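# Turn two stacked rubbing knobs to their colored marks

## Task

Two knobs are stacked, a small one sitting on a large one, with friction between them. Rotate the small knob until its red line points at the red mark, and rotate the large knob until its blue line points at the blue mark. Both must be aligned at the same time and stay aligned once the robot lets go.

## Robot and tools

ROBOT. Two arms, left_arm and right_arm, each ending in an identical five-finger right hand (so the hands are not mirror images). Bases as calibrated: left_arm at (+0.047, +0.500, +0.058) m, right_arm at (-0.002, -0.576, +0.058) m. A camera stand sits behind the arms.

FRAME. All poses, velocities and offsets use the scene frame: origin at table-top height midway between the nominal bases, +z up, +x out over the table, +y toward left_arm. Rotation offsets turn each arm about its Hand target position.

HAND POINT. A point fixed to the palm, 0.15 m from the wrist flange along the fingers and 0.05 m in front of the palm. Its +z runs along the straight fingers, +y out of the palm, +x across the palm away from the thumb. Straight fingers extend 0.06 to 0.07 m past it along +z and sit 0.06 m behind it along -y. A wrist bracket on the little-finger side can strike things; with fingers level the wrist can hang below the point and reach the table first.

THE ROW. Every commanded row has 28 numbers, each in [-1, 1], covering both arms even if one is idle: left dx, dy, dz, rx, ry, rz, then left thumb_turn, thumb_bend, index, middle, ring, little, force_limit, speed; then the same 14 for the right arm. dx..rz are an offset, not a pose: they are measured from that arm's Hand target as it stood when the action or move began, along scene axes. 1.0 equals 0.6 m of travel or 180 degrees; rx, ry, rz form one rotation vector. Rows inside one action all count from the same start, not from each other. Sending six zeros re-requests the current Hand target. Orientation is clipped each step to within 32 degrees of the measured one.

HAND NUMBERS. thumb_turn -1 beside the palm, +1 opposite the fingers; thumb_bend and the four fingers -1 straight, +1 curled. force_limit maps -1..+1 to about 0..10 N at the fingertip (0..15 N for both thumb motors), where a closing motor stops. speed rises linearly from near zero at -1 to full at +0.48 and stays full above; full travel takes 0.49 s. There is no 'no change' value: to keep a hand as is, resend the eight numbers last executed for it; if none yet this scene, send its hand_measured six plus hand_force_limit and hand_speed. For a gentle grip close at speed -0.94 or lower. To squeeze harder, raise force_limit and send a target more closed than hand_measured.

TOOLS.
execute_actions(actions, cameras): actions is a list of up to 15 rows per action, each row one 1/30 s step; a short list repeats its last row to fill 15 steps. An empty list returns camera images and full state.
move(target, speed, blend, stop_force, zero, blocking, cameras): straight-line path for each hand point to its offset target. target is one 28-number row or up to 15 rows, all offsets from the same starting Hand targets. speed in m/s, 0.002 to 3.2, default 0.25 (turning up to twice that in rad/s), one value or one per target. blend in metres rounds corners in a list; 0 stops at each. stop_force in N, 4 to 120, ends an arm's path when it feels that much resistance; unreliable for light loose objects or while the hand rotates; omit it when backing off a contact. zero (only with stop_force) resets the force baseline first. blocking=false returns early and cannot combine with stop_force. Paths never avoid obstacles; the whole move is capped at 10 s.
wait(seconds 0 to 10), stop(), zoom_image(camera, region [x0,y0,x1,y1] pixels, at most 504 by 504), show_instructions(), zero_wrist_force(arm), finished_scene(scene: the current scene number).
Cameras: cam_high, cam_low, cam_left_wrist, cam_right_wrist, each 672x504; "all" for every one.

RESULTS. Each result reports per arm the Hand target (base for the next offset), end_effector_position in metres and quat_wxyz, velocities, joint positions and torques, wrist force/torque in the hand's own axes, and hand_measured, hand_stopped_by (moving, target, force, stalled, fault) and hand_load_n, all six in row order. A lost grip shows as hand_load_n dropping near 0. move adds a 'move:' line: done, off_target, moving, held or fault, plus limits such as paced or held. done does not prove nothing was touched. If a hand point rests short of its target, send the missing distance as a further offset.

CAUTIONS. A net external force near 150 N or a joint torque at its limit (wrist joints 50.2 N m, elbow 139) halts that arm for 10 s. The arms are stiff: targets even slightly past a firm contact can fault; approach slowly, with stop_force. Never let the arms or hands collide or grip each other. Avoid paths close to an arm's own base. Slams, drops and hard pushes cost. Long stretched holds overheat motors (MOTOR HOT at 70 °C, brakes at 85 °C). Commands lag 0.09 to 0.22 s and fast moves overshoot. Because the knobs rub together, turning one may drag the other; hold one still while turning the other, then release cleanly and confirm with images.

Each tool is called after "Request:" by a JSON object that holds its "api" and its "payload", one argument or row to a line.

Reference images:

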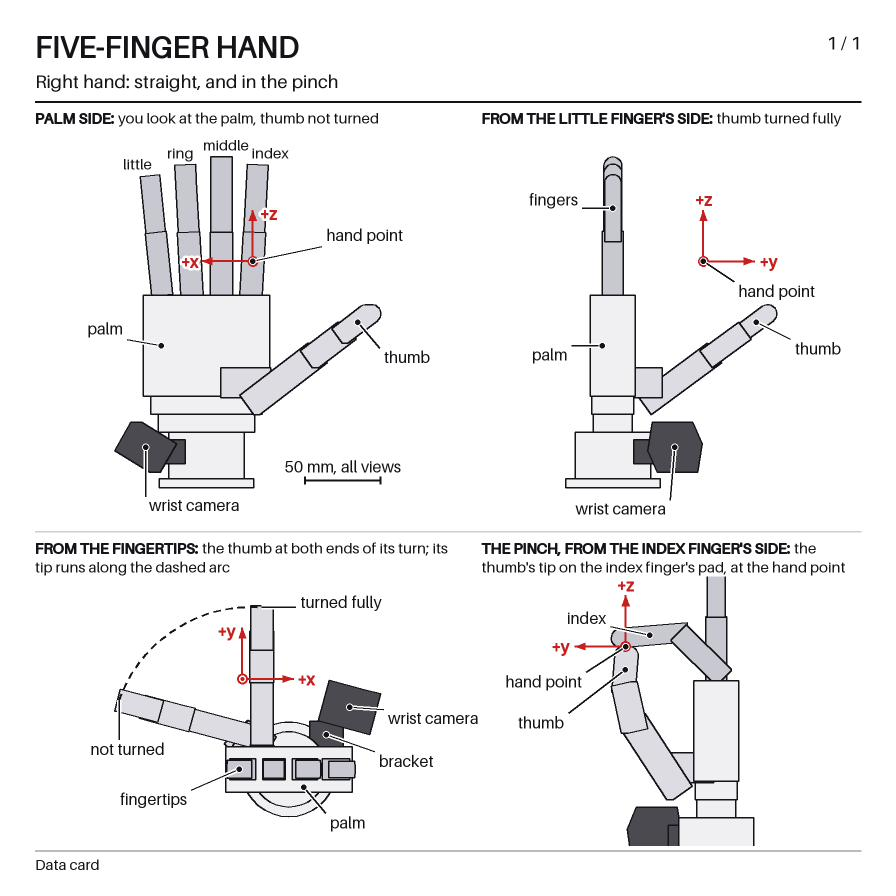

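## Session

Request:
{"api": "execute_actions", "payload": {
  "actions": []
}}

Request:
{"api": "zoom_image", "payload": {
  "camera": "cam_high",
  "region": [256, 130, 426, 257]
}}

Scene clock: 0.00 s.
left_arm: end_effector_position=(+0.0146, +1.0233, +0.6774) hand_measured=(-1.000, -1.000, -1.000, -1.000, -1.000, -1.000) hand_load_n=(+0.0, +0.0, +0.0, +0.0, +0.5, +0.0) hand_stopped_by=(target, target, target, target, target, target) hand_force_limit=0.00 hand_speed=-0.80 end_effector_quat_wxyz=(-0.079, +0.698, -0.712, -0.010) | right_arm: end_effector_position=(+0.0882, -1.1469, +0.6610) hand_measured=(-1.000, -1.000, -1.000, -1.000, -1.000, -1.000) hand_load_n=(+0.0, +0.0, +0.0, +0.0, +0.0, +0.0) hand_stopped_by=(target, target, target, target, target, target) hand_force_limit=0.00 hand_speed=-0.80 end_effector_quat_wxyz=(+0.076, +0.745, +0.662, -0.006)
Joint positions: left_arm=[1.158 -1.601 1.406 1.612 1.614 -1.946] | right_arm=[-1.897 -1.534 1.402 1.617 1.443 -1.784]
Joint velocities: within noise
Joint torques (N m): no reading
Wrist force (N): no reading
Wrist torque (N m): no reading
Wrist force, peak (N): no reading
Hand target: left_arm +0.0146, +1.0233, +0.6774; -0.079, +0.698, -0.712, -0.010 | right_arm +0.0882, -1.1469, +0.6610; +0.076, +0.745, +0.662, -0.006

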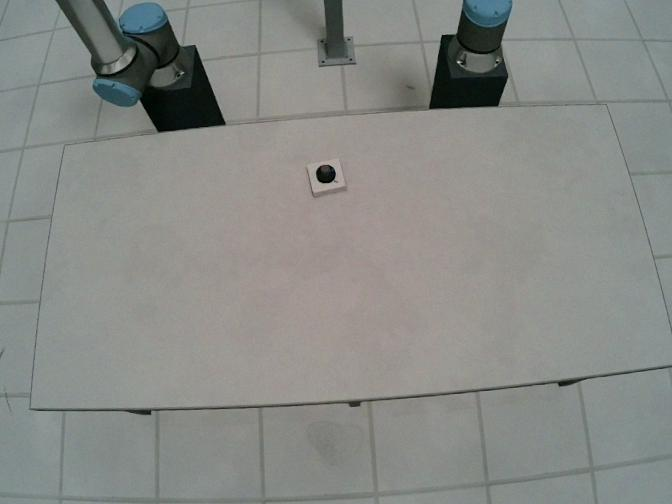

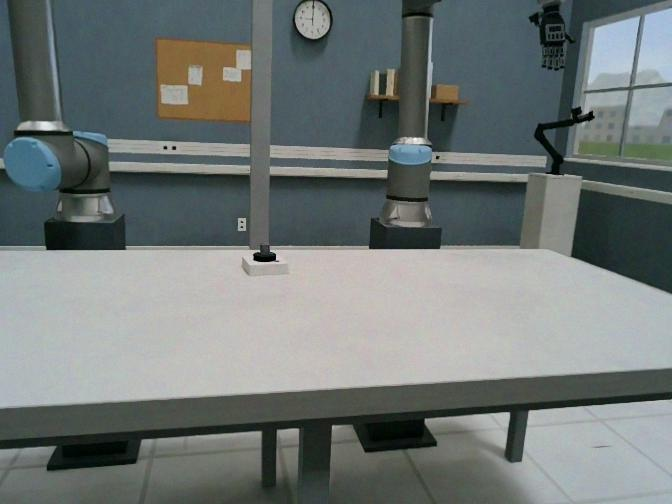

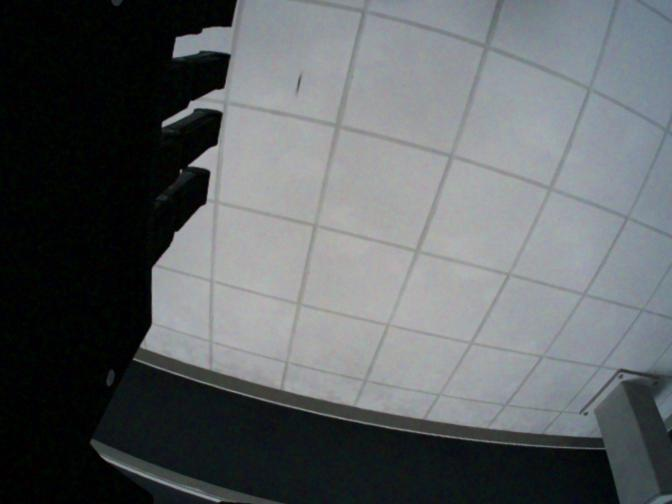

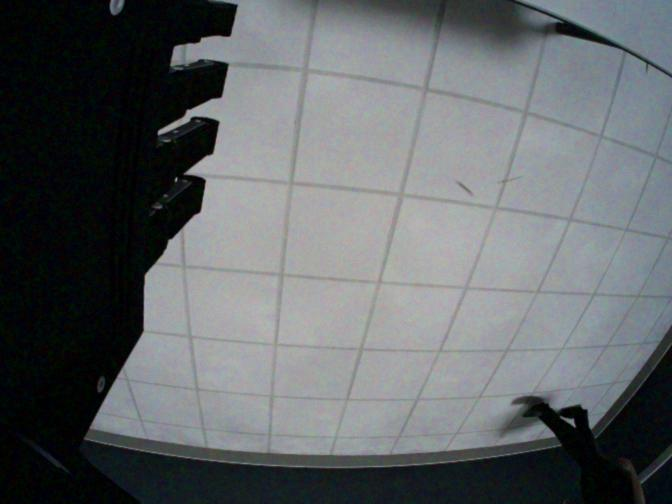

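Scaled by 2.965 from the camera's 672x504 image, which has a finer 960x720 frame.

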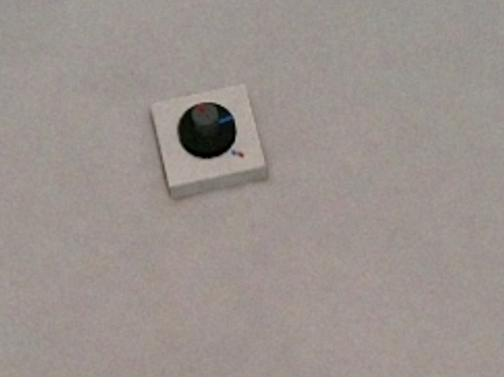

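Request:
{"api": "zoom_image", "payload": {
  "camera": "cam_high",
  "region": [296, 150, 356, 205]
}}

Request:
{"api": "zoom_image", "payload": {
  "camera": "cam_low",
  "region": [230, 230, 300, 282]
}}

Scaled by 8.400 from the camera's 672x504 image, which has a finer 960x720 frame.

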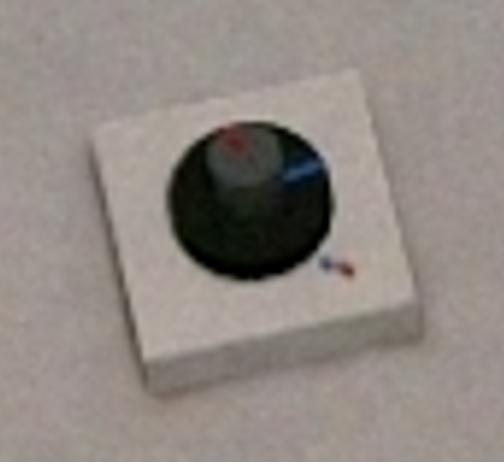

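Scaled by 7.200 from the camera's 672x504 image, which has a finer 960x720 frame.

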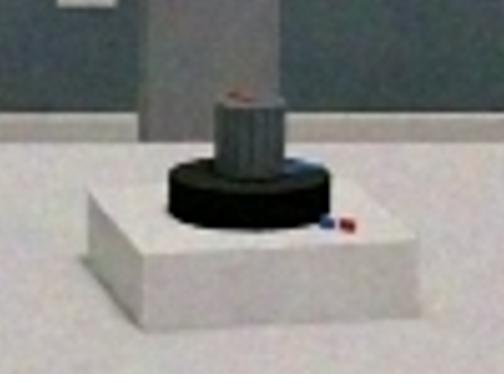

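Request:
{"api": "move", "payload": {
  "target": [
    [0.525,-0.122,-0.128,0,0,0,-1,-1,-1,-1,-1,-1,0,-0.8, 0.3,0.1667,-0.1333,0,0,0,-1,-1,-1,1,1,1,0,0],
    [0.8083,-0.455,-0.195,0,0,0,-1,-1,-1,-1,-1,-1,0,-0.8, 0.6033,0.245,-0.2683,0,0,0,-1,-1,-1,1,1,1,0,0]
  ],
  "speed": 0.6,
  "blend": [0.05,0]
}}

Request:
{"api": "move", "payload": {
  "target": [
    [0.0833,-0.5,-0.1,0,0,0,-1,-1,-1,-1,-1,-1,0,-0.8, 0.0833,0.4167,-0.1333,0,0,0,-1,-1,-1,1,1,1,0,0],
    [0,-0.9167,-0.2333,0,0,0,-1,-1,-1,-1,-1,-1,0,-0.8, 0.0333,0.8,-0.25,0,0,0,-1,-1,-1,1,1,1,0,0]
  ],
  "speed": 0.6,
  "blend": [0.05,0]
}}

Request:
{"api": "move", "payload": {
  "target": [
    [-0.0185,-0.399,-0.3833,-0.1704,0.1373,-0.3233,1,-1,-1,-1,-1,-1,0,0.3, -0.1007,0.3985,-0.45,0.3635,0.2020,-0.4953,-1,-1,-1,1,1,1,0,0]
  ],
  "speed": 0.5,
  "cameras": ["all"]
}}

Request:
{"api": "zoom_image", "payload": {
  "camera": "cam_left_wrist",
  "region": [240, 160, 420, 340]
}}

Scene clock: 118.93 s.
left_arm: end_effector_position=(+0.4994, +0.7504, +0.5604) hand_measured=(-1.000, -1.000, -1.000, -1.000, -1.000, -1.000) hand_load_n=(+0.0, +0.0, +0.0, +0.0, +0.0, +0.0) hand_stopped_by=(target, target, target, target, target, target) hand_force_limit=0.00 hand_speed=-0.80 end_effector_quat_wxyz=(-0.079, +0.698, -0.712, -0.010) | right_arm: end_effector_position=(+0.4501, -0.9999, +0.5001) hand_measured=(-1.000, -1.000, -1.000, +1.000, +1.000, +1.000) hand_load_n=(+0.0, +0.0, +0.0, +0.0, +0.5, +0.0) hand_stopped_by=(target, target, target, target, target, target) hand_force_limit=0.00 hand_speed=0.00 end_effector_quat_wxyz=(+0.076, +0.745, +0.662, -0.006)
Joint positions: left_arm=[0.001 -1.51 1.531 1.449 1.448 -3.093] | right_arm=[-1.098 -1.514 1.65 1.284 1.542 -0.988]
Joint torques (N m): left_arm=[-16.76 -28.67 -43.17 6.09 -4.76 -1.42] | right_arm=[17.68 -28.45 -49.05 0.48 1.97 2.86]
Wrist force (N): left_arm=[0.5 -0.5 -0.1] | right_arm=[0.3 -0.2 -0.1]
Wrist torque (N m): left_arm=[-0.12 -0.03 0.03] | right_arm=[-0.02 0.04 -0.06]
Wrist force, peak (N): left_arm=[2.2 -2.6 0.5] | right_arm=[1.2 1.4 1.4]
Hand target: left_arm +0.4995, +0.7503, +0.5604; -0.079, +0.698, -0.712, -0.010 | right_arm +0.4502, -0.9999, +0.5001; +0.076, +0.745, +0.662, -0.006
Off the commanded pose: left_arm 0.000 m, 0 deg | right_arm 0.000 m, 0 deg.
move: done

Scene clock: 120.97 s.
left_arm: end_effector_position=(+0.4995, +0.2004, +0.4204) hand_measured=(-1.000, -1.000, -1.000, -1.000, -1.000, -1.000) hand_load_n=(+0.0, +0.0, +0.0, +0.0, +0.0, +0.0) hand_stopped_by=(target, target, target, target, target, target) hand_force_limit=0.00 hand_speed=-0.80 end_effector_quat_wxyz=(-0.079, +0.698, -0.712, -0.010) | right_arm: end_effector_position=(+0.4701, -0.5200, +0.3501) hand_measured=(-1.000, -1.000, -1.000, +1.000, +1.000, +1.000) hand_load_n=(+0.0, +0.0, +0.0, +0.0, +0.0, +0.0) hand_stopped_by=(target, target, target, target, target, target) hand_force_limit=0.00 hand_speed=0.00 end_effector_quat_wxyz=(+0.076, +0.745, +0.662, -0.006)
Joint positions: left_arm=[-0.957 -1.323 1.591 1.346 1.417 -4.061] | right_arm=[-0.116 -1.621 2.04 1.043 1.68 -0.014]
Joint torques (N m): left_arm=[-17.48 -44.77 -41.75 6.23 -4.39 -1.51] | right_arm=[17.45 -12.05 -44.63 6.99 2.76 3.19]
Wrist force (N): left_arm=[0.3 -0.8 0.2] | right_arm=[-0.3 -0.3 -0.6]
Wrist torque (N m): left_arm=[-0.21 -0.03 0.01] | right_arm=[-0.05 0.09 0.01]
Wrist force, peak (N): left_arm=[3.0 -0.3 0.1] | right_arm=[2.1 -0.1 0.6]
Hand target: left_arm +0.4995, +0.2003, +0.4204; -0.079, +0.698, -0.712, -0.010 | right_arm +0.4702, -0.5199, +0.3501; +0.076, +0.745, +0.662, -0.006
Off the commanded pose: left_arm 0.000 m, 0 deg | right_arm 0.000 m, 0 deg.
move: done

Scene clock: 124.10 s.
left_arm: end_effector_position=(+0.4884, -0.0391, +0.1904) hand_measured=(+1.000, -1.000, -1.000, -1.000, -1.000, -1.000) hand_load_n=(+0.0, +0.0, +0.5, -0.5, +0.0, +0.0) hand_stopped_by=(target, target, target, target, target, target) hand_force_limit=0.00 hand_speed=0.30 end_effector_quat_wxyz=(-0.250, -0.249, +0.933, -0.067) | right_arm: end_effector_position=(+0.4097, -0.2808, +0.0801) hand_measured=(-1.000, -1.000, -1.000, +1.000, +1.000, +1.000) hand_load_n=(+0.0, +0.0, +0.0, +0.0, +0.0, +0.0) hand_stopped_by=(target, target, target, target, target, target) hand_force_limit=0.00 hand_speed=0.00 end_effector_quat_wxyz=(-0.496, +0.859, -0.113, +0.066)
Joint positions: left_arm=[-1.009 -0.896 1.415 1.087 2.093 -3.071] | right_arm=[-0.205 -1.154 2.308 0.335 0.526 1.664]
Joint torques (N m): left_arm=[-19.23 -73.65 -37.9 6.25 5.08 2.08] | right_arm=[18.47 -68.75 -4.89 0.44 0.42 2.91]
Wrist force (N): left_arm=[0.0 -1.0 -0.1] | right_arm=[0.5 -0.2 0.8]
Wrist torque (N m): left_arm=[-0.21 -0.01 0.00] | right_arm=[0.32 -0.07 -0.12]
Wrist force, peak (N): left_arm=[0.4 -1.9 -0.1] | right_arm=[-0.1 0.7 1.6]
Hand target: left_arm +0.4884, -0.0391, +0.1904; -0.250, -0.249, +0.933, -0.067 | right_arm +0.4097, -0.2808, +0.0801; -0.495, +0.859, -0.113, +0.066
Off the commanded pose: left_arm 0.000 m, 0 deg | right_arm 0.000 m, 0 deg.
move: done

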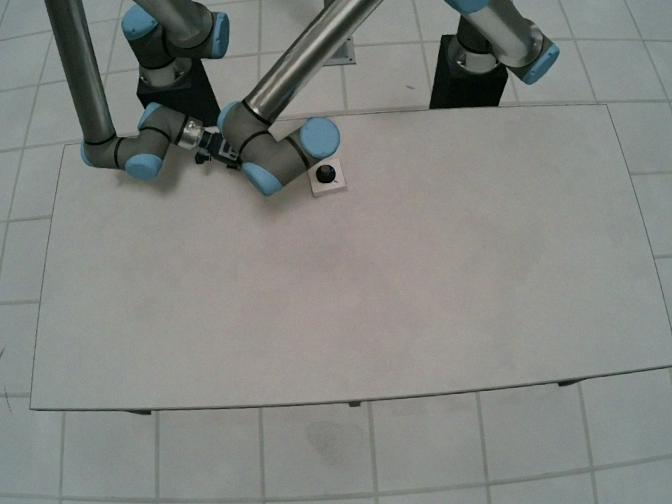

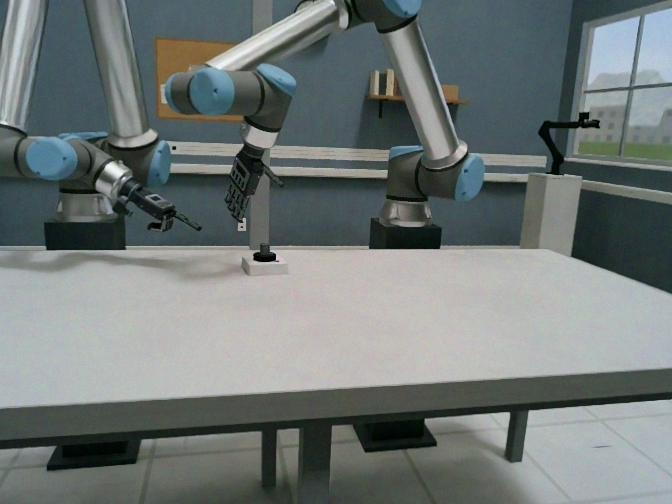

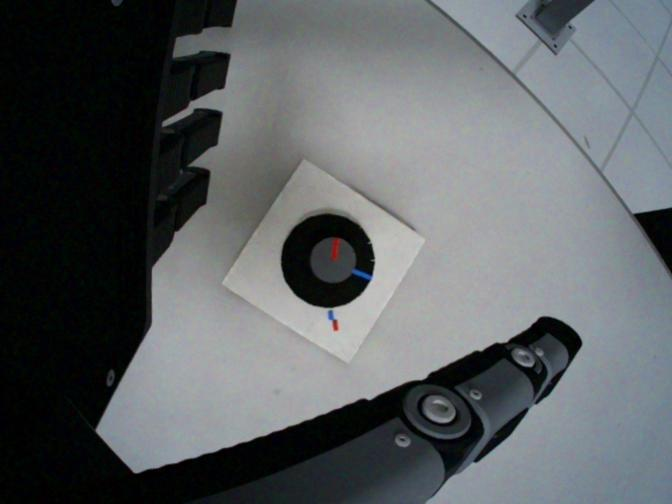

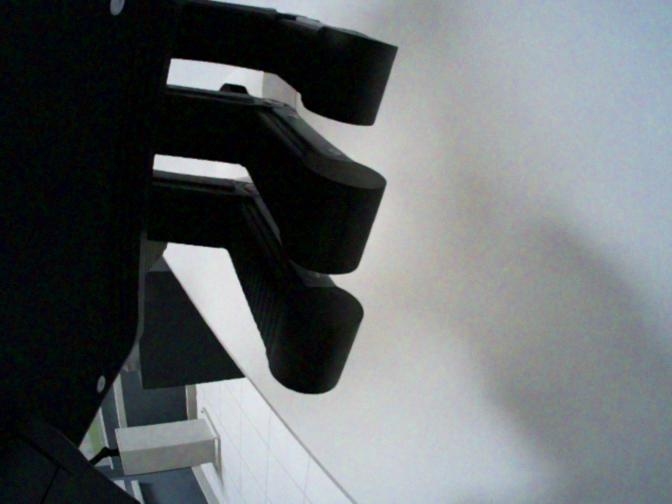

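Scaled by 2.800 from the camera's 672x504 image, which has a finer 960x720 frame.

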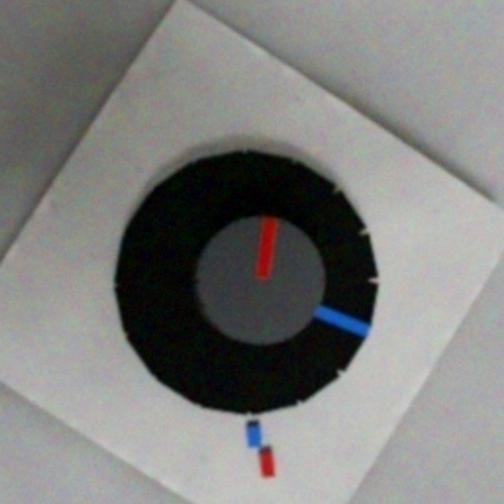

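Request:
{"api": "move", "payload": {
  "target": [
    [-0.0083,0.0117,-0.1007,-0.0816,-0.3652,0.3090,1,-0.65,0,0,1,1,-0.2,0.3, 0.0245,0.0958,-0.1068,0,0,0,-1,-1,-1,1,1,1,0,0],
    [-0.0083,0.0117,-0.1998,-0.0816,-0.3652,0.3090,1,-0.65,0,0,1,1,-0.2,0.3, 0.0245,0.0958,-0.1068,0,0,0,-1,-1,-1,1,1,1,0,0],
    [-0.0083,0.0117,-0.1998,-0.0816,-0.3652,0.3090,1,0.25,0.4,0.4,1,1,-0.2,-0.85, 0.0245,0.0958,-0.1068,0,0,0,-1,-1,-1,1,1,1,0,0]
  ],
  "speed": [0.4,0.1,0.1],
  "cameras": ["cam_left_wrist","cam_low"]
}}

Scene clock: 170.83 s.
left_arm: end_effector_position=(+0.4835, -0.0321, +0.0705) hand_measured=(+1.000, -0.526, +0.136, +0.122, +1.000, +1.000) hand_load_n=(+0.0, +6.5, +10.5, +5.0, +0.0, +0.0) hand_stopped_by=(target, force, force, force, target, target) hand_force_limit=-0.20 hand_speed=-0.85 end_effector_quat_wxyz=(+0.305, -0.527, +0.687, -0.396) | right_arm: end_effector_position=(+0.4244, -0.2233, +0.0160) hand_measured=(-1.000, -1.000, -1.000, +1.000, +1.000, +1.000) hand_load_n=(+0.0, +0.0, +0.0, +0.0, +0.0, +0.0) hand_stopped_by=(target, target, target, target, target, target) hand_force_limit=0.00 hand_speed=0.00 end_effector_quat_wxyz=(-0.495, +0.859, -0.113, +0.066)
Joint positions: left_arm=[-1.478 -1.076 2.002 0.08 0.634 -4.044] | right_arm=[-0.048 -1.063 2.259 0.037 0.559 1.962]
Joint torques (N m): left_arm=[7 -51.06 -10.71 6.04 2.14 2.07] | right_arm=[18.05 -36.92 -22.18 0.1 0.38 2.91]
Wrist force (N): left_arm=[5.0 -1.6 8.9] | right_arm=[0.2 -0.1 0.3]
Wrist torque (N m): left_arm=[-0.34 -0.19 -0.02] | right_arm=[0.31 0.01 -0.13]
Wrist force, peak (N): left_arm=[4.9 -3.9 11.1] | right_arm=[0.7 0.0 1.4]
Hand target: left_arm +0.4835, -0.0321, +0.0705; +0.305, -0.527, +0.687, -0.396 | right_arm +0.4244, -0.2233, +0.0160; -0.495, +0.859, -0.113, +0.066
Off the commanded pose: left_arm 0.000 m, 0 deg | right_arm 0.000 m, 0 deg.
move: done
Images, in order (width x height): cam_low 672x504, cam_left_wrist 672x504.

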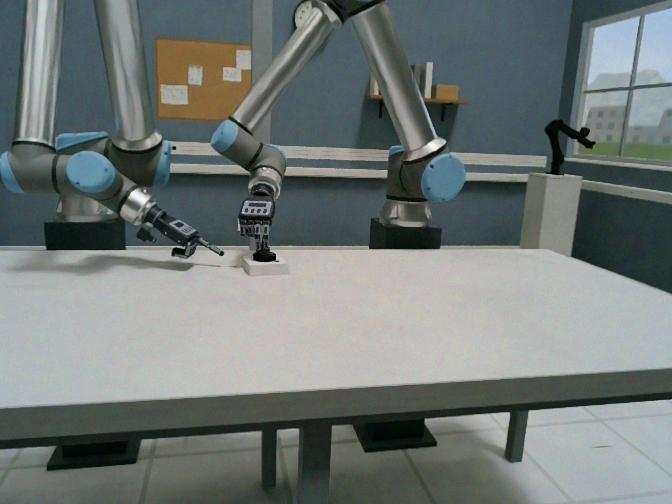

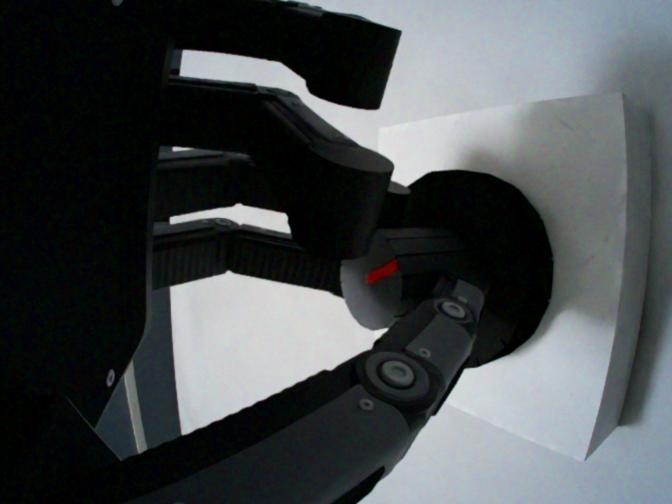

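Request:
{"api": "move", "payload": {
  "target": [
    [0.00353,-0.00672,0,0,0,-0.11667,1,0.25,0.4,0.4,1,1,-0.2,-0.85, 0.0096,0.036,0,0,0,0,-1,-1,-1,1,1,1,0,0],
    [0.0044,-0.01427,0,0,0,-0.23333,1,0.25,0.4,0.4,1,1,-0.2,-0.85, 0.0192,0.072,0,0,0,0,-1,-1,-1,1,1,1,0,0],
    [0.00245,-0.0218,0,0,0,-0.35278,1,0.25,0.4,0.4,1,1,-0.2,-0.85, 0.0288,0.108,0,0,0,0,-1,-1,-1,1,1,1,0,0]
  ],
  "speed": 0.2,
  "blend": [0.002,0.002,0]
}}

Request:
{"api": "move", "payload": {
  "target": [0,0,0,0,0,0,1,0.25,0.4,0.4,1,1,-0.2,-0.85, 0.0095,0.0354,0,0,0,0,-1,-1,-1,1,1,1,0,0],
  "speed": 0.02,
  "stop_force": 12,
  "cameras": ["cam_left_wrist","cam_low","cam_high"]
}}

Request:
{"api": "zoom_image", "payload": {
  "camera": "cam_low",
  "region": [225, 205, 305, 285]
}}

Scene clock: 187.53 s.
left_arm: end_effector_position=(+0.4849, -0.0451, +0.0705) hand_measured=(+1.000, -0.528, +0.136, +0.122, +1.000, +1.000) hand_load_n=(-5.0, +10.0, +1.0, +4.0, +0.0, +0.0) hand_stopped_by=(target, force, force, force, target, target) hand_force_limit=-0.20 hand_speed=-0.85 end_effector_quat_wxyz=(+0.051, -0.087, +0.862, -0.497) | right_arm: end_effector_position=(+0.4417, -0.1585, +0.0160) hand_measured=(-1.000, -1.000, -1.000, +1.000, +1.000, +1.000) hand_load_n=(+0.0, +0.0, +0.0, +0.0, +0.0, +0.0) hand_stopped_by=(target, target, target, target, target, target) hand_force_limit=0.00 hand_speed=0.00 end_effector_quat_wxyz=(-0.495, +0.859, -0.113, +0.066)
Joint positions: left_arm=[-1.138 -1.24 2.17 -0.392 1.789 -3.011] | right_arm=[0.106 -1.076 2.192 -0.091 0.626 2.213]
Joint torques (N m): left_arm=[14.97 -36.38 -31.43 1.32 3.06 1.65] | right_arm=[18.06 -66.7 -26.18 -0.5 0.64 2.65]
Wrist force (N): left_arm=[6.9 -5.5 -8.6] | right_arm=[0.1 -0.4 0.3]
Wrist torque (N m): left_arm=[-0.56 -0.02 -0.24] | right_arm=[0.26 -0.01 -0.22]
Wrist force, peak (N): left_arm=[12.9 -5.1 -2.9] | right_arm=[0.7 0.3 0.9]
Hand target: left_arm +0.4849, -0.0451, +0.0705; +0.051, -0.086, +0.862, -0.497 | right_arm +0.4417, -0.1585, +0.0160; -0.495, +0.859, -0.113, +0.066
Off the commanded pose: left_arm 0.000 m, 0 deg | right_arm 0.000 m, 0 deg.
move: done

Scene clock: 189.37 s.
left_arm: end_effector_position=(+0.4849, -0.0451, +0.0705) hand_measured=(+1.000, -0.528, +0.136, +0.122, +1.000, +1.000) hand_load_n=(-5.0, +10.0, +1.0, +4.0, +0.0, +0.5) hand_stopped_by=(target, force, force, force, target, target) hand_force_limit=-0.20 hand_speed=-0.85 end_effector_quat_wxyz=(+0.051, -0.086, +0.862, -0.497) | right_arm: end_effector_position=(+0.4449, -0.1467, +0.0160) hand_measured=(-1.000, -1.000, -1.000, +1.000, +1.000, +1.000) hand_load_n=(-0.5, +0.0, -1.5, +0.0, +0.0, +0.0) hand_stopped_by=(target, target, target, target, target, target) hand_force_limit=0.00 hand_speed=0.00 end_effector_quat_wxyz=(-0.495, +0.859, -0.113, +0.066)
Joint positions: left_arm=[-1.137 -1.239 2.17 -0.392 1.789 -3.011] | right_arm=[0.132 -1.075 2.179 -0.108 0.639 2.25]
Joint torques (N m): left_arm=[12.52 -40.1 -32.4 -1.71 2.65 2.42] | right_arm=[-14.51 -66.7 -9.64 5 -4.23 -3.48]
Wrist force (N): left_arm=[7.1 -5.5 -8.2] | right_arm=[-0.1 0.9 -11.1]
Wrist torque (N m): left_arm=[-0.58 -0.11 -0.20] | right_arm=[0.88 0.02 0.01]
Wrist force, peak (N): left_arm=[7.3 -5.7 -9.1] | right_arm=[0.0 3.4 -29.7]
Hand target: left_arm +0.4849, -0.0451, +0.0705; +0.051, -0.086, +0.862, -0.497 | right_arm +0.4449, -0.1467, +0.0160; -0.495, +0.859, -0.113, +0.066 (not the last commanded pose)
Off the commanded pose: left_arm 0.000 m, 0 deg | right_arm 0.010 m, 0 deg.
move: contact (right_arm)
Images, in order (width x height): cam_high 672x504, cam_low 672x504, cam_left_wrist 672x504.

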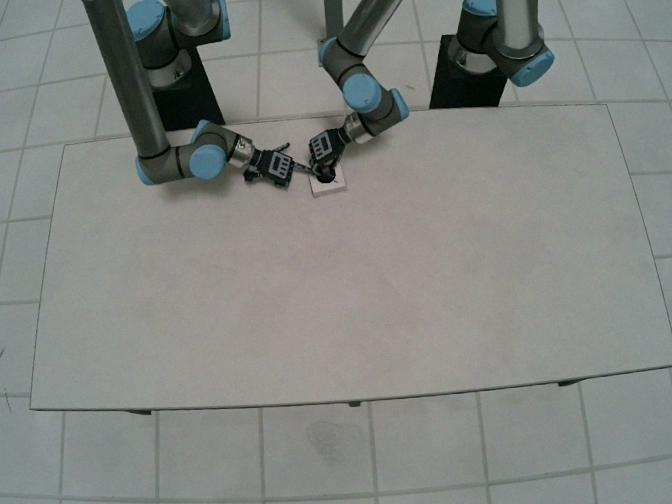

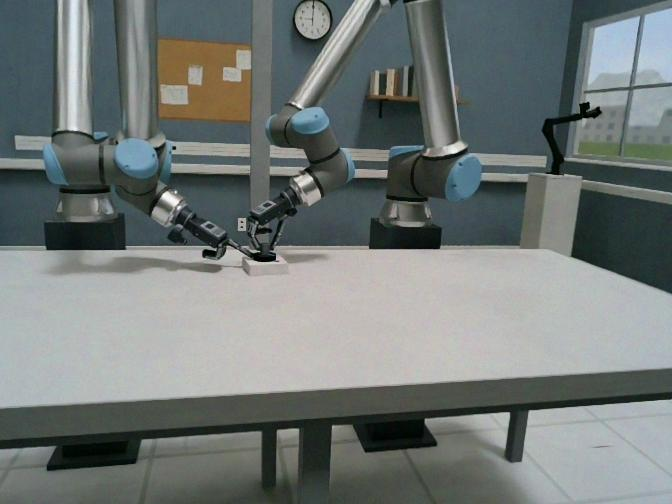

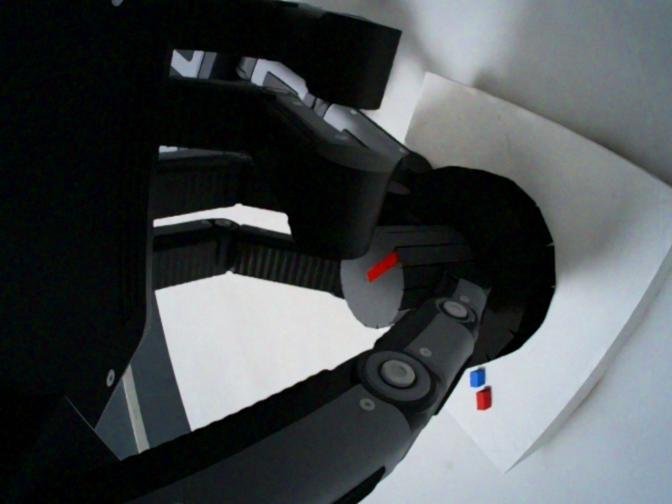

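Scaled by 6.300 from the camera's 672x504 image, which has a finer 960x720 frame.

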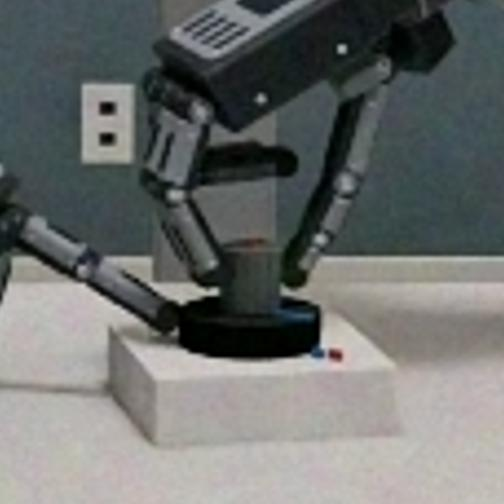

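Request:
{"api": "move", "payload": {
  "target": [
    [-0.00672,-0.0061,0,0,0,-0.13889,1,0.25,0.4,0.4,1,1,-0.2,-0.85, 0,0,0,0,0,0,-1,-1,-1,1,1,1,0,0],
    [-0.0142,-0.00982,0,0,0,-0.27778,1,0.25,0.4,0.4,1,1,-0.2,-0.85, 0,0,0,0,0,0,-1,-1,-1,1,1,1,0,0],
    [-0.0142,-0.00982,0,0,0,-0.27778,1,-0.65,0,0,1,1,-0.2,0, 0,0,0,0,0,0,-1,-1,-1,1,1,1,0,0],
    [-0.0142,-0.00982,0.075,0,0,-0.27778,1,-0.65,0,0,1,1,-0.2,0, 0,0,0,0,0,0,-1,-1,-1,1,1,1,0,0],
    [0,0.0023,0.075,0,0,0.04722,1,-0.65,0,0,1,1,-0.2,0, 0,0,0,0,0,0,-1,-1,-1,1,1,1,0,0]
  ],
  "speed": [0.2,0.2,0.15,0.15,0.4],
  "blend": [0.002,0,0,0.01,0],
  "cameras": ["cam_left_wrist"]
}}

Request:
{"api": "move", "payload": {
  "target": [
    [0,0,-0.075,0,0,0,1,-0.65,0,0,1,1,-0.2,0, 0,0,0,0,0,0,-1,-1,-1,1,1,1,0,0],
    [0,0,-0.075,0,0,0,1,0.25,0.4,0.4,1,1,-0.2,-0.85, 0,0,0,0,0,0,-1,-1,-1,1,1,1,0,0],
    [-0.00462,-0.00748,-0.075,0,0,-0.14167,1,0.25,0.4,0.4,1,1,-0.2,-0.85, 0,0,0,0,0,0,-1,-1,-1,1,1,1,0,0],
    [-0.01217,-0.01233,-0.075,0,0,-0.28611,1,0.25,0.4,0.4,1,1,-0.2,-0.85, 0,0,0,0,0,0,-1,-1,-1,1,1,1,0,0]
  ],
  "speed": [0.1,0.15,0.2,0.2],
  "blend": [0,0,0.002,0],
  "cameras": ["cam_left_wrist"]
}}

Scene clock: 253.47 s.
left_arm: end_effector_position=(+0.4849, -0.0438, +0.1156) hand_measured=(+1.000, -0.650, +0.000, +0.000, +1.000, +1.000) hand_load_n=(+0.0, +0.0, +0.0, +0.0, +0.0, +0.0) hand_stopped_by=(target, target, target, target, target, target) hand_force_limit=-0.20 hand_speed=0.00 end_effector_quat_wxyz=(+0.087, -0.150, +0.853, -0.492) | right_arm: end_effector_position=(+0.4449, -0.1467, +0.0160) hand_measured=(-1.000, -1.000, -1.000, +1.000, +1.000, +1.000) hand_load_n=(-0.5, +0.0, -1.0, +0.0, +0.0, +0.0) hand_stopped_by=(target, target, target, target, target, target) hand_force_limit=0.00 hand_speed=0.00 end_effector_quat_wxyz=(-0.495, +0.859, -0.113, +0.066)
Joint positions: left_arm=[-1.2 -1.327 2.172 -0.321 1.608 -3.119] | right_arm=[0.132 -1.075 2.179 -0.108 0.639 2.25]
Joint torques (N m): left_arm=[-15.74 -44.01 -16.09 1.9 -5.17 -1.79] | right_arm=[-14.59 -71.08 -14.86 2.21 -2.15 -3.48]
Wrist force (N): left_arm=[0.9 -1.0 0.4] | right_arm=[-0.4 0.6 -11.3]
Wrist torque (N m): left_arm=[-0.33 -0.11 0.08] | right_arm=[0.89 -0.07 -0.01]
Wrist force, peak (N): left_arm=[10.8 4.8 -6.0] | right_arm=[-0.7 1.5 -12.3]
Hand target: left_arm +0.4849, -0.0438, +0.1155; +0.087, -0.150, +0.853, -0.492 | right_arm +0.4449, -0.1467, +0.0160; -0.495, +0.859, -0.113, +0.066
Off the commanded pose: left_arm 0.000 m, 0 deg | right_arm 0.000 m, 0 deg.
move: done
Images, in order (width x height): cam_left_wrist 672x504.

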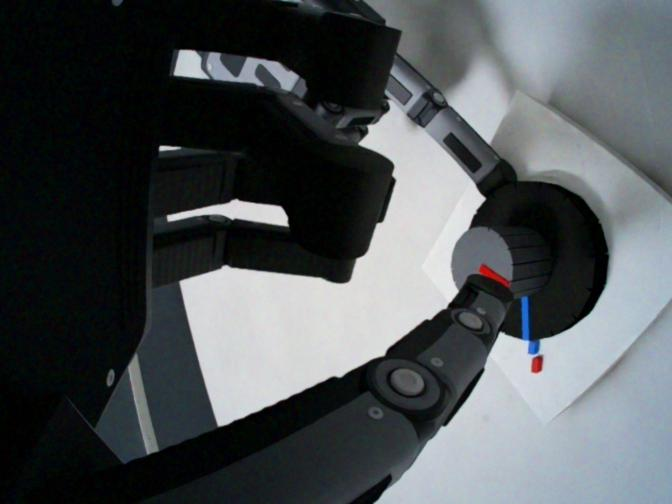

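Scene clock: 258.30 s.
left_arm: end_effector_position=(+0.4776, -0.0512, +0.0705) hand_measured=(+1.000, -0.550, +0.150, +0.134, +1.000, +1.000) hand_load_n=(-6.5, +8.5, +1.5, +8.5, +0.0, +0.0) hand_stopped_by=(target, force, force, force, target, target) hand_force_limit=-0.20 hand_speed=-0.85 end_effector_quat_wxyz=(-0.135, +0.235, +0.834, -0.481) | right_arm: end_effector_position=(+0.4449, -0.1467, +0.0160) hand_measured=(-1.000, -1.000, -1.000, +1.000, +1.000, +1.000) hand_load_n=(+0.0, -0.5, -1.5, +0.0, +0.0, +0.0) hand_stopped_by=(target, target, target, target, target, target) hand_force_limit=0.00 hand_speed=0.00 end_effector_quat_wxyz=(-0.495, +0.859, -0.113, +0.066)
Joint positions: left_arm=[-0.924 -0.997 1.862 0.166 2.518 -2.204] | right_arm=[0.132 -1.075 2.179 -0.108 0.639 2.25]
Joint torques (N m): left_arm=[17.69 -57.43 -32.83 2.48 3.38 2.28] | right_arm=[-14.46 -71.19 -19.72 0.3 -0.75 -3.3]
Wrist force (N): left_arm=[8.7 -5.7 1.2] | right_arm=[-0.3 1.0 -11.1]
Wrist torque (N m): left_arm=[-0.37 -0.23 -0.25] | right_arm=[0.91 -0.05 0.00]
Wrist force, peak (N): left_arm=[3.7 -1.7 12.0] | right_arm=[-0.1 1.2 -12.0]
Hand target: left_arm +0.4776, -0.0512, +0.0705; -0.135, +0.236, +0.834, -0.481 | right_arm +0.4449, -0.1467, +0.0160; -0.495, +0.859, -0.113, +0.066
Off the commanded pose: left_arm 0.000 m, 0 deg | right_arm 0.000 m, 0 deg.
move: done
Images, in order (width x height): cam_left_wrist 672x504.

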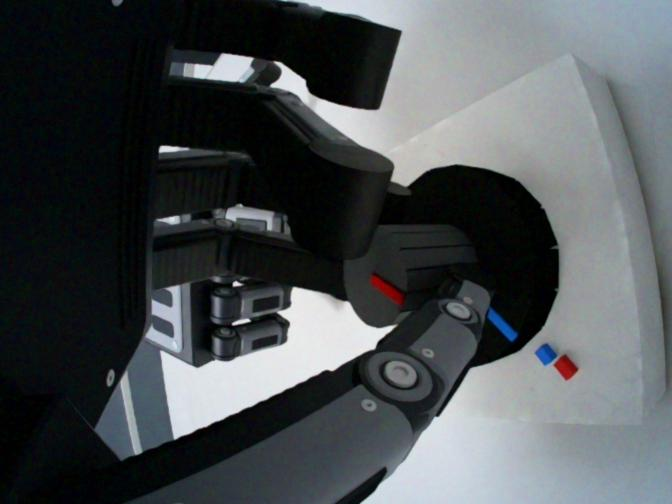

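Request:
{"api": "move", "payload": {
  "target": [
    [0,0,0,0,0,0,1,-0.65,0,0,1,1,-0.2,0, 0,0,0,0,0,0,-1,-1,-1,1,1,1,0,0],
    [0,0,0.1,0,0,0,1,-0.65,0,0,1,1,-0.2,0, 0,0,0,0,0,0,-1,-1,-1,1,1,1,0,0],
    [0.0175,0.0188,0.1992,0.3335,0.1495,0.2174,1,-1,-1,-1,-1,-1,-0.2,0.3, 0,0,0,0,0,0,-1,-1,-1,1,1,1,0,0]
  ],
  "speed": [0.15,0.15,0.4],
  "blend": [0,0.01,0],
  "cameras": ["cam_left_wrist"]
}}

Request:
{"api": "zoom_image", "payload": {
  "camera": "cam_left_wrist",
  "region": [240, 160, 420, 340]
}}

Request:
{"api": "zoom_image", "payload": {
  "camera": "cam_left_wrist",
  "region": [290, 245, 380, 335]
}}

Scene clock: 270.47 s.
left_arm: end_effector_position=(+0.4881, -0.0399, +0.1901) hand_measured=(+1.000, -1.000, -1.000, -1.000, -1.000, -1.000) hand_load_n=(+0.0, +0.0, +0.0, +0.5, +0.0, +0.0) hand_stopped_by=(target, target, target, target, target, target) hand_force_limit=-0.20 hand_speed=0.30 end_effector_quat_wxyz=(-0.250, -0.249, +0.933, -0.067) | right_arm: end_effector_position=(+0.4449, -0.1467, +0.0160) hand_measured=(-1.000, -1.000, -1.000, +1.000, +1.000, +1.000) hand_load_n=(+0.0, +0.0, -1.0, +0.0, +0.0, +0.0) hand_stopped_by=(target, target, target, target, target, target) hand_force_limit=0.00 hand_speed=0.00 end_effector_quat_wxyz=(-0.495, +0.859, -0.113, +0.066)
Joint positions: left_arm=[-1.01 -0.895 1.415 1.086 2.092 -3.072] | right_arm=[0.132 -1.075 2.179 -0.108 0.639 2.25]
Joint torques (N m): left_arm=[12.79 -72.88 -35.13 5.33 -1.63 -1.89] | right_arm=[-14.13 -70.78 -24.84 -1.19 -0.81 -3.49]
Wrist force (N): left_arm=[0.0 -1.4 -0.5] | right_arm=[-0.7 0.6 -11.3]
Wrist torque (N m): left_arm=[-0.26 0.00 0.12] | right_arm=[0.88 -0.03 -0.03]
Wrist force, peak (N): left_arm=[9.1 -6.5 1.1] | right_arm=[-0.3 1.0 -11.7]
Hand target: left_arm +0.4881, -0.0399, +0.1901; -0.250, -0.249, +0.933, -0.067 | right_arm +0.4449, -0.1467, +0.0160; -0.495, +0.859, -0.113, +0.066
Off the commanded pose: left_arm 0.000 m, 0 deg | right_arm 0.000 m, 0 deg.
move: done
Images, in order (width x height): cam_left_wrist 672x504.

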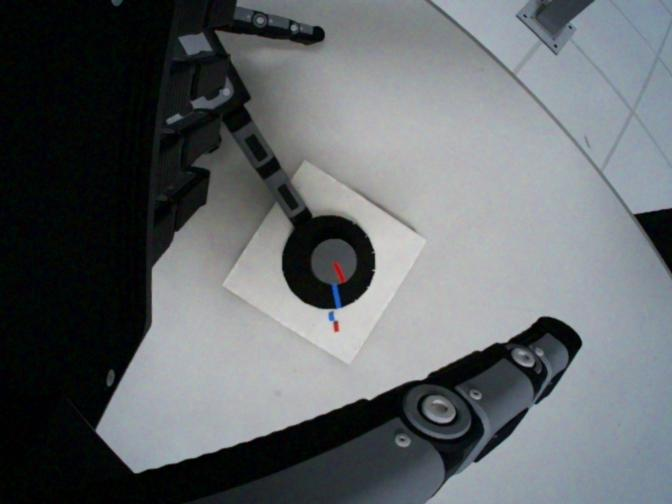

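Scaled by 2.800 from the camera's 672x504 image, which has a finer 960x720 frame.

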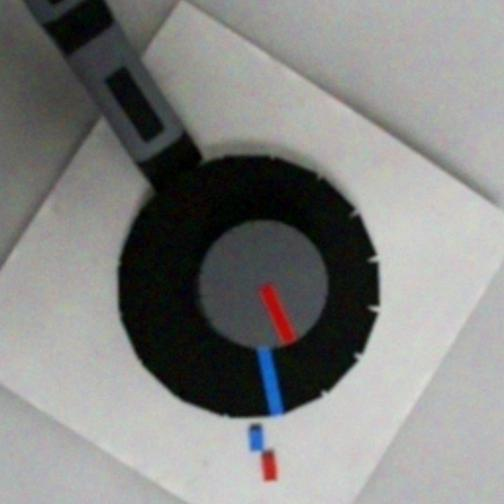

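Scaled by 5.600 from the camera's 672x504 image, which has a finer 960x720 frame.

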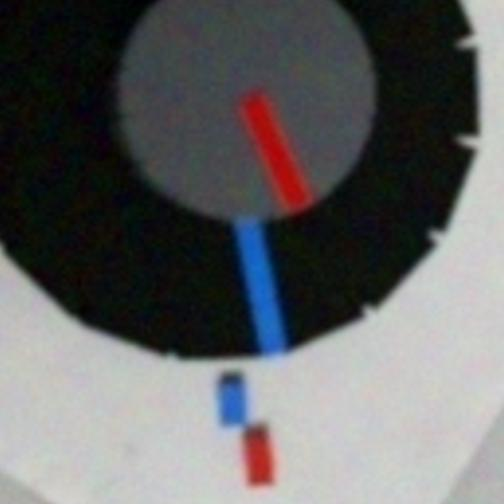

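Request:
{"api": "move", "payload": {
  "target": [
    [-0.0045,-0.003,-0.1,-0.2063,-0.2935,0.0872,1,-0.65,0,0,1,1,-0.2,0.3, 0,0,0,0,0,0,-1,-1,-1,1,1,1,0,0],
    [-0.0045,-0.003,-0.1993,-0.2063,-0.2935,0.0872,1,-0.65,0,0,1,1,-0.2,0.3, 0,0,0,0,0,0,-1,-1,-1,1,1,1,0,0],
    [-0.0045,-0.003,-0.1993,-0.2063,-0.2935,0.0872,1,0.25,0.4,0.4,1,1,-0.2,-0.85, 0,0,0,0,0,0,-1,-1,-1,1,1,1,0,0]
  ],
  "speed": [0.4,0.1,0.1]
}}

Request:
{"api": "move", "payload": {
  "target": [
    [-0.00067,-0.00287,0,0,0,-0.04722,1,0.25,0.4,0.4,1,1,-0.2,-0.85, 0,0,0,0,0,0,-1,-1,-1,1,1,1,0,0],
    [-0.00067,-0.00287,0,0,0,-0.04722,1,-0.65,0,0,1,1,-0.2,0, 0,0,0,0,0,0,-1,-1,-1,1,1,1,0,0],
    [-0.00067,-0.00287,0,0,0,-0.04722,1,0.25,0.4,0.4,1,1,-0.2,-0.85, 0,0,0,0,0,0,-1,-1,-1,1,1,1,0,0],
    [-0.00067,-0.00287,0,0,0,-0.04722,1,0.25,0.4,0.4,1,1,-0.2,-0.85, -0.0259,-0.0966,0,0,0,0,-1,-1,-1,1,1,1,0,0],
    [-0.00143,-0.0049,0,0,0,-0.08167,1,0.25,0.4,0.4,1,1,-0.2,-0.85, -0.0259,-0.0966,0,0,0,0,-1,-1,-1,1,1,1,0,0]
  ],
  "speed": 0.15
}}

Request:
{"api": "move", "payload": {
  "target": [
    [0,0,0,0,0,0,1,-0.65,0,0,1,1,-0.2,0, 0,0,0,0,0,0,-1,-1,-1,1,1,1,0,0],
    [0,0,0.1,0,0,0,1,-0.65,0,0,1,1,-0.2,0, 0,0,0,0,0,0,-1,-1,-1,1,1,1,0,0],
    [0.006,0.008,0.1992,0.2413,0.2638,-0.0143,1,-1,-1,-1,-1,-1,-0.2,0.3, 0,0,0,0,0,0,-1,-1,-1,1,1,1,0,0]
  ],
  "speed": [0.15,0.15,0.4],
  "blend": [0,0.01,0],
  "cameras": ["cam_left_wrist"]
}}

Request:
{"api": "zoom_image", "payload": {
  "camera": "cam_left_wrist",
  "region": [240, 160, 420, 340]
}}

Request:
{"api": "zoom_image", "payload": {
  "camera": "cam_left_wrist",
  "region": [290, 245, 380, 335]
}}

Scene clock: 323.70 s.
left_arm: end_effector_position=(+0.4854, -0.0417, +0.0705) hand_measured=(+1.000, -0.548, +0.150, +0.136, +1.000, +1.000) hand_load_n=(+0.5, +5.5, +9.0, +6.5, +0.0, +0.0) hand_stopped_by=(target, force, force, force, target, target) hand_force_limit=-0.20 hand_speed=-0.85 end_effector_quat_wxyz=(+0.130, -0.224, +0.837, -0.483) | right_arm: end_effector_position=(+0.4449, -0.1467, +0.0160) hand_measured=(-1.000, -1.000, -1.000, +1.000, +1.000, +1.000) hand_load_n=(-0.5, +0.0, -0.5, +0.0, +0.0, +0.0) hand_stopped_by=(target, target, target, target, target, target) hand_force_limit=0.00 hand_speed=0.00 end_effector_quat_wxyz=(-0.495, +0.859, -0.113, +0.066)
Joint positions: left_arm=[-1.272 -1.262 2.205 -0.41 1.394 -3.243] | right_arm=[0.132 -1.075 2.179 -0.108 0.639 2.25]
Joint torques (N m): left_arm=[14.86 -39.86 -12.88 4.25 2.88 1.73] | right_arm=[-12.84 -70.73 -24.81 -1.06 -0.77 -3.43]
Wrist force (N): left_arm=[3.3 -0.9 8.5] | right_arm=[-0.2 0.5 -11.0]
Wrist torque (N m): left_arm=[-0.19 -0.18 -0.08] | right_arm=[0.93 -0.06 0.00]
Wrist force, peak (N): left_arm=[2.7 -3.3 11.2] | right_arm=[-0.2 0.8 -11.6]
Hand target: left_arm +0.4854, -0.0417, +0.0705; +0.130, -0.224, +0.837, -0.483 | right_arm +0.4449, -0.1467, +0.0160; -0.495, +0.859, -0.113, +0.066
Off the commanded pose: left_arm 0.000 m, 0 deg | right_arm 0.000 m, 0 deg.
move: done

Scene clock: 328.07 s.
left_arm: end_effector_position=(+0.4846, -0.0446, +0.0705) hand_measured=(+1.000, -0.548, +0.150, +0.136, +1.000, +1.000) hand_load_n=(-2.0, +6.0, +7.0, +6.5, +0.0, +0.0) hand_stopped_by=(target, force, force, force, target, target) hand_force_limit=-0.20 hand_speed=-0.85 end_effector_quat_wxyz=(+0.067, -0.115, +0.858, -0.495) | right_arm: end_effector_position=(+0.4293, -0.2047, +0.0160) hand_measured=(-1.000, -1.000, -1.000, +1.000, +1.000, +1.000) hand_load_n=(+0.0, +0.0, +0.0, +0.0, +0.0, +0.0) hand_stopped_by=(target, target, target, target, target, target) hand_force_limit=0.00 hand_speed=0.00 end_effector_quat_wxyz=(-0.495, +0.859, -0.113, +0.066)
Joint positions: left_arm=[-1.166 -1.249 2.184 -0.405 1.707 -3.061] | right_arm=[-0.001 -1.07 2.241 -0.006 0.576 2.044]
Joint torques (N m): left_arm=[14.42 -39.01 -27.17 3.71 2.87 2.42] | right_arm=[-17.69 -35.93 -6.7 6.3 -4.06 -3.72]
Wrist force (N): left_arm=[3.1 -2.9 5.7] | right_arm=[0.4 0.1 0.6]
Wrist torque (N m): left_arm=[-0.29 -0.12 -0.15] | right_arm=[0.30 -0.09 0.09]
Wrist force, peak (N): left_arm=[2.5 -4.7 10.3] | right_arm=[-0.3 0.6 -11.5]
Hand target: left_arm +0.4846, -0.0446, +0.0705; +0.067, -0.115, +0.858, -0.495 | right_arm +0.4293, -0.2047, +0.0160; -0.495, +0.859, -0.113, +0.066
Off the commanded pose: left_arm 0.000 m, 0 deg | right_arm 0.000 m, 0 deg.
move: done

Scene clock: 332.13 s.
left_arm: end_effector_position=(+0.4882, -0.0398, +0.1900) hand_measured=(+1.000, -1.000, -1.000, -1.000, -1.000, -1.000) hand_load_n=(+0.5, +0.0, +0.0, +0.0, +0.0, +0.0) hand_stopped_by=(target, target, target, target, target, target) hand_force_limit=-0.20 hand_speed=0.30 end_effector_quat_wxyz=(-0.250, -0.249, +0.933, -0.067) | right_arm: end_effector_position=(+0.4293, -0.2047, +0.0160) hand_measured=(-1.000, -1.000, -1.000, +1.000, +1.000, +1.000) hand_load_n=(+0.0, +0.0, +0.0, +0.0, +0.0, +0.0) hand_stopped_by=(target, target, target, target, target, target) hand_force_limit=0.00 hand_speed=0.00 end_effector_quat_wxyz=(-0.495, +0.859, -0.113, +0.066)
Joint positions: left_arm=[-1.01 -0.895 1.415 1.086 2.093 -3.072] | right_arm=[-0.001 -1.07 2.241 -0.006 0.576 2.044]
Joint torques (N m): left_arm=[12.79 -71.95 -35.94 5.58 4.06 2.05] | right_arm=[-18.21 -37.66 -19.05 6.51 -4.26 -3.58]
Wrist force (N): left_arm=[0.1 -1.1 -0.3] | right_arm=[0.4 0.1 0.7]
Wrist torque (N m): left_arm=[-0.23 -0.01 0.00] | right_arm=[0.29 -0.09 0.09]
Wrist force, peak (N): left_arm=[3.4 -3.3 6.1] | right_arm=[0.9 0.2 0.8]
Hand target: left_arm +0.4882, -0.0398, +0.1900; -0.250, -0.249, +0.933, -0.067 | right_arm +0.4293, -0.2047, +0.0160; -0.495, +0.859, -0.113, +0.066
Off the commanded pose: left_arm 0.000 m, 0 deg | right_arm 0.000 m, 0 deg.
move: done
Images, in order (width x height): cam_left_wrist 672x504.

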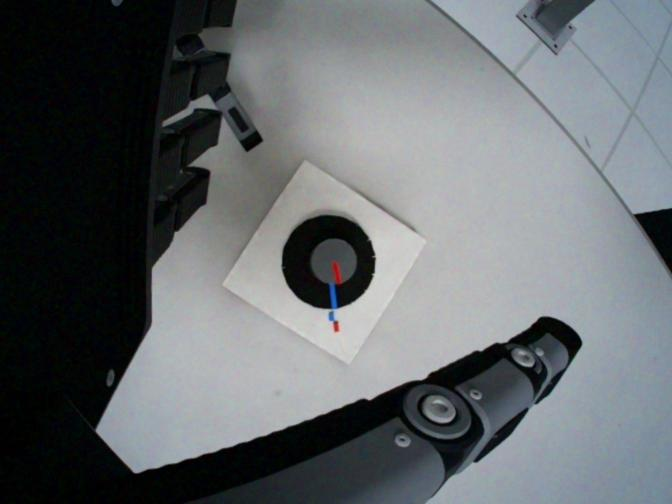

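Scaled by 2.800 from the camera's 672x504 image, which has a finer 960x720 frame.

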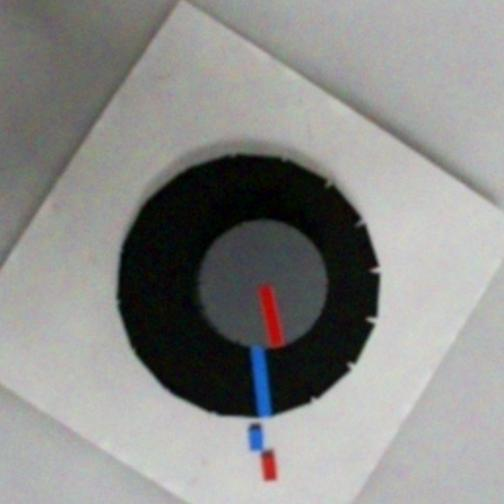

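Scaled by 5.600 from the camera's 672x504 image, which has a finer 960x720 frame.

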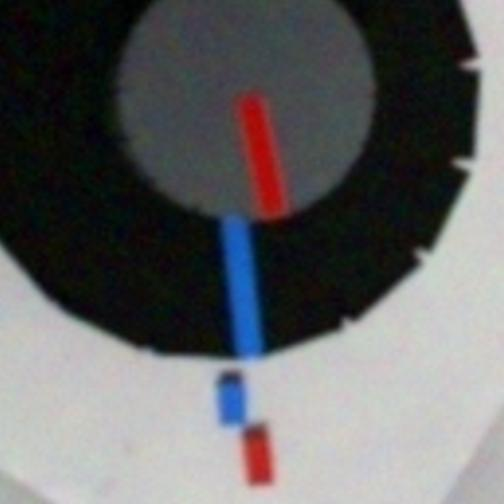

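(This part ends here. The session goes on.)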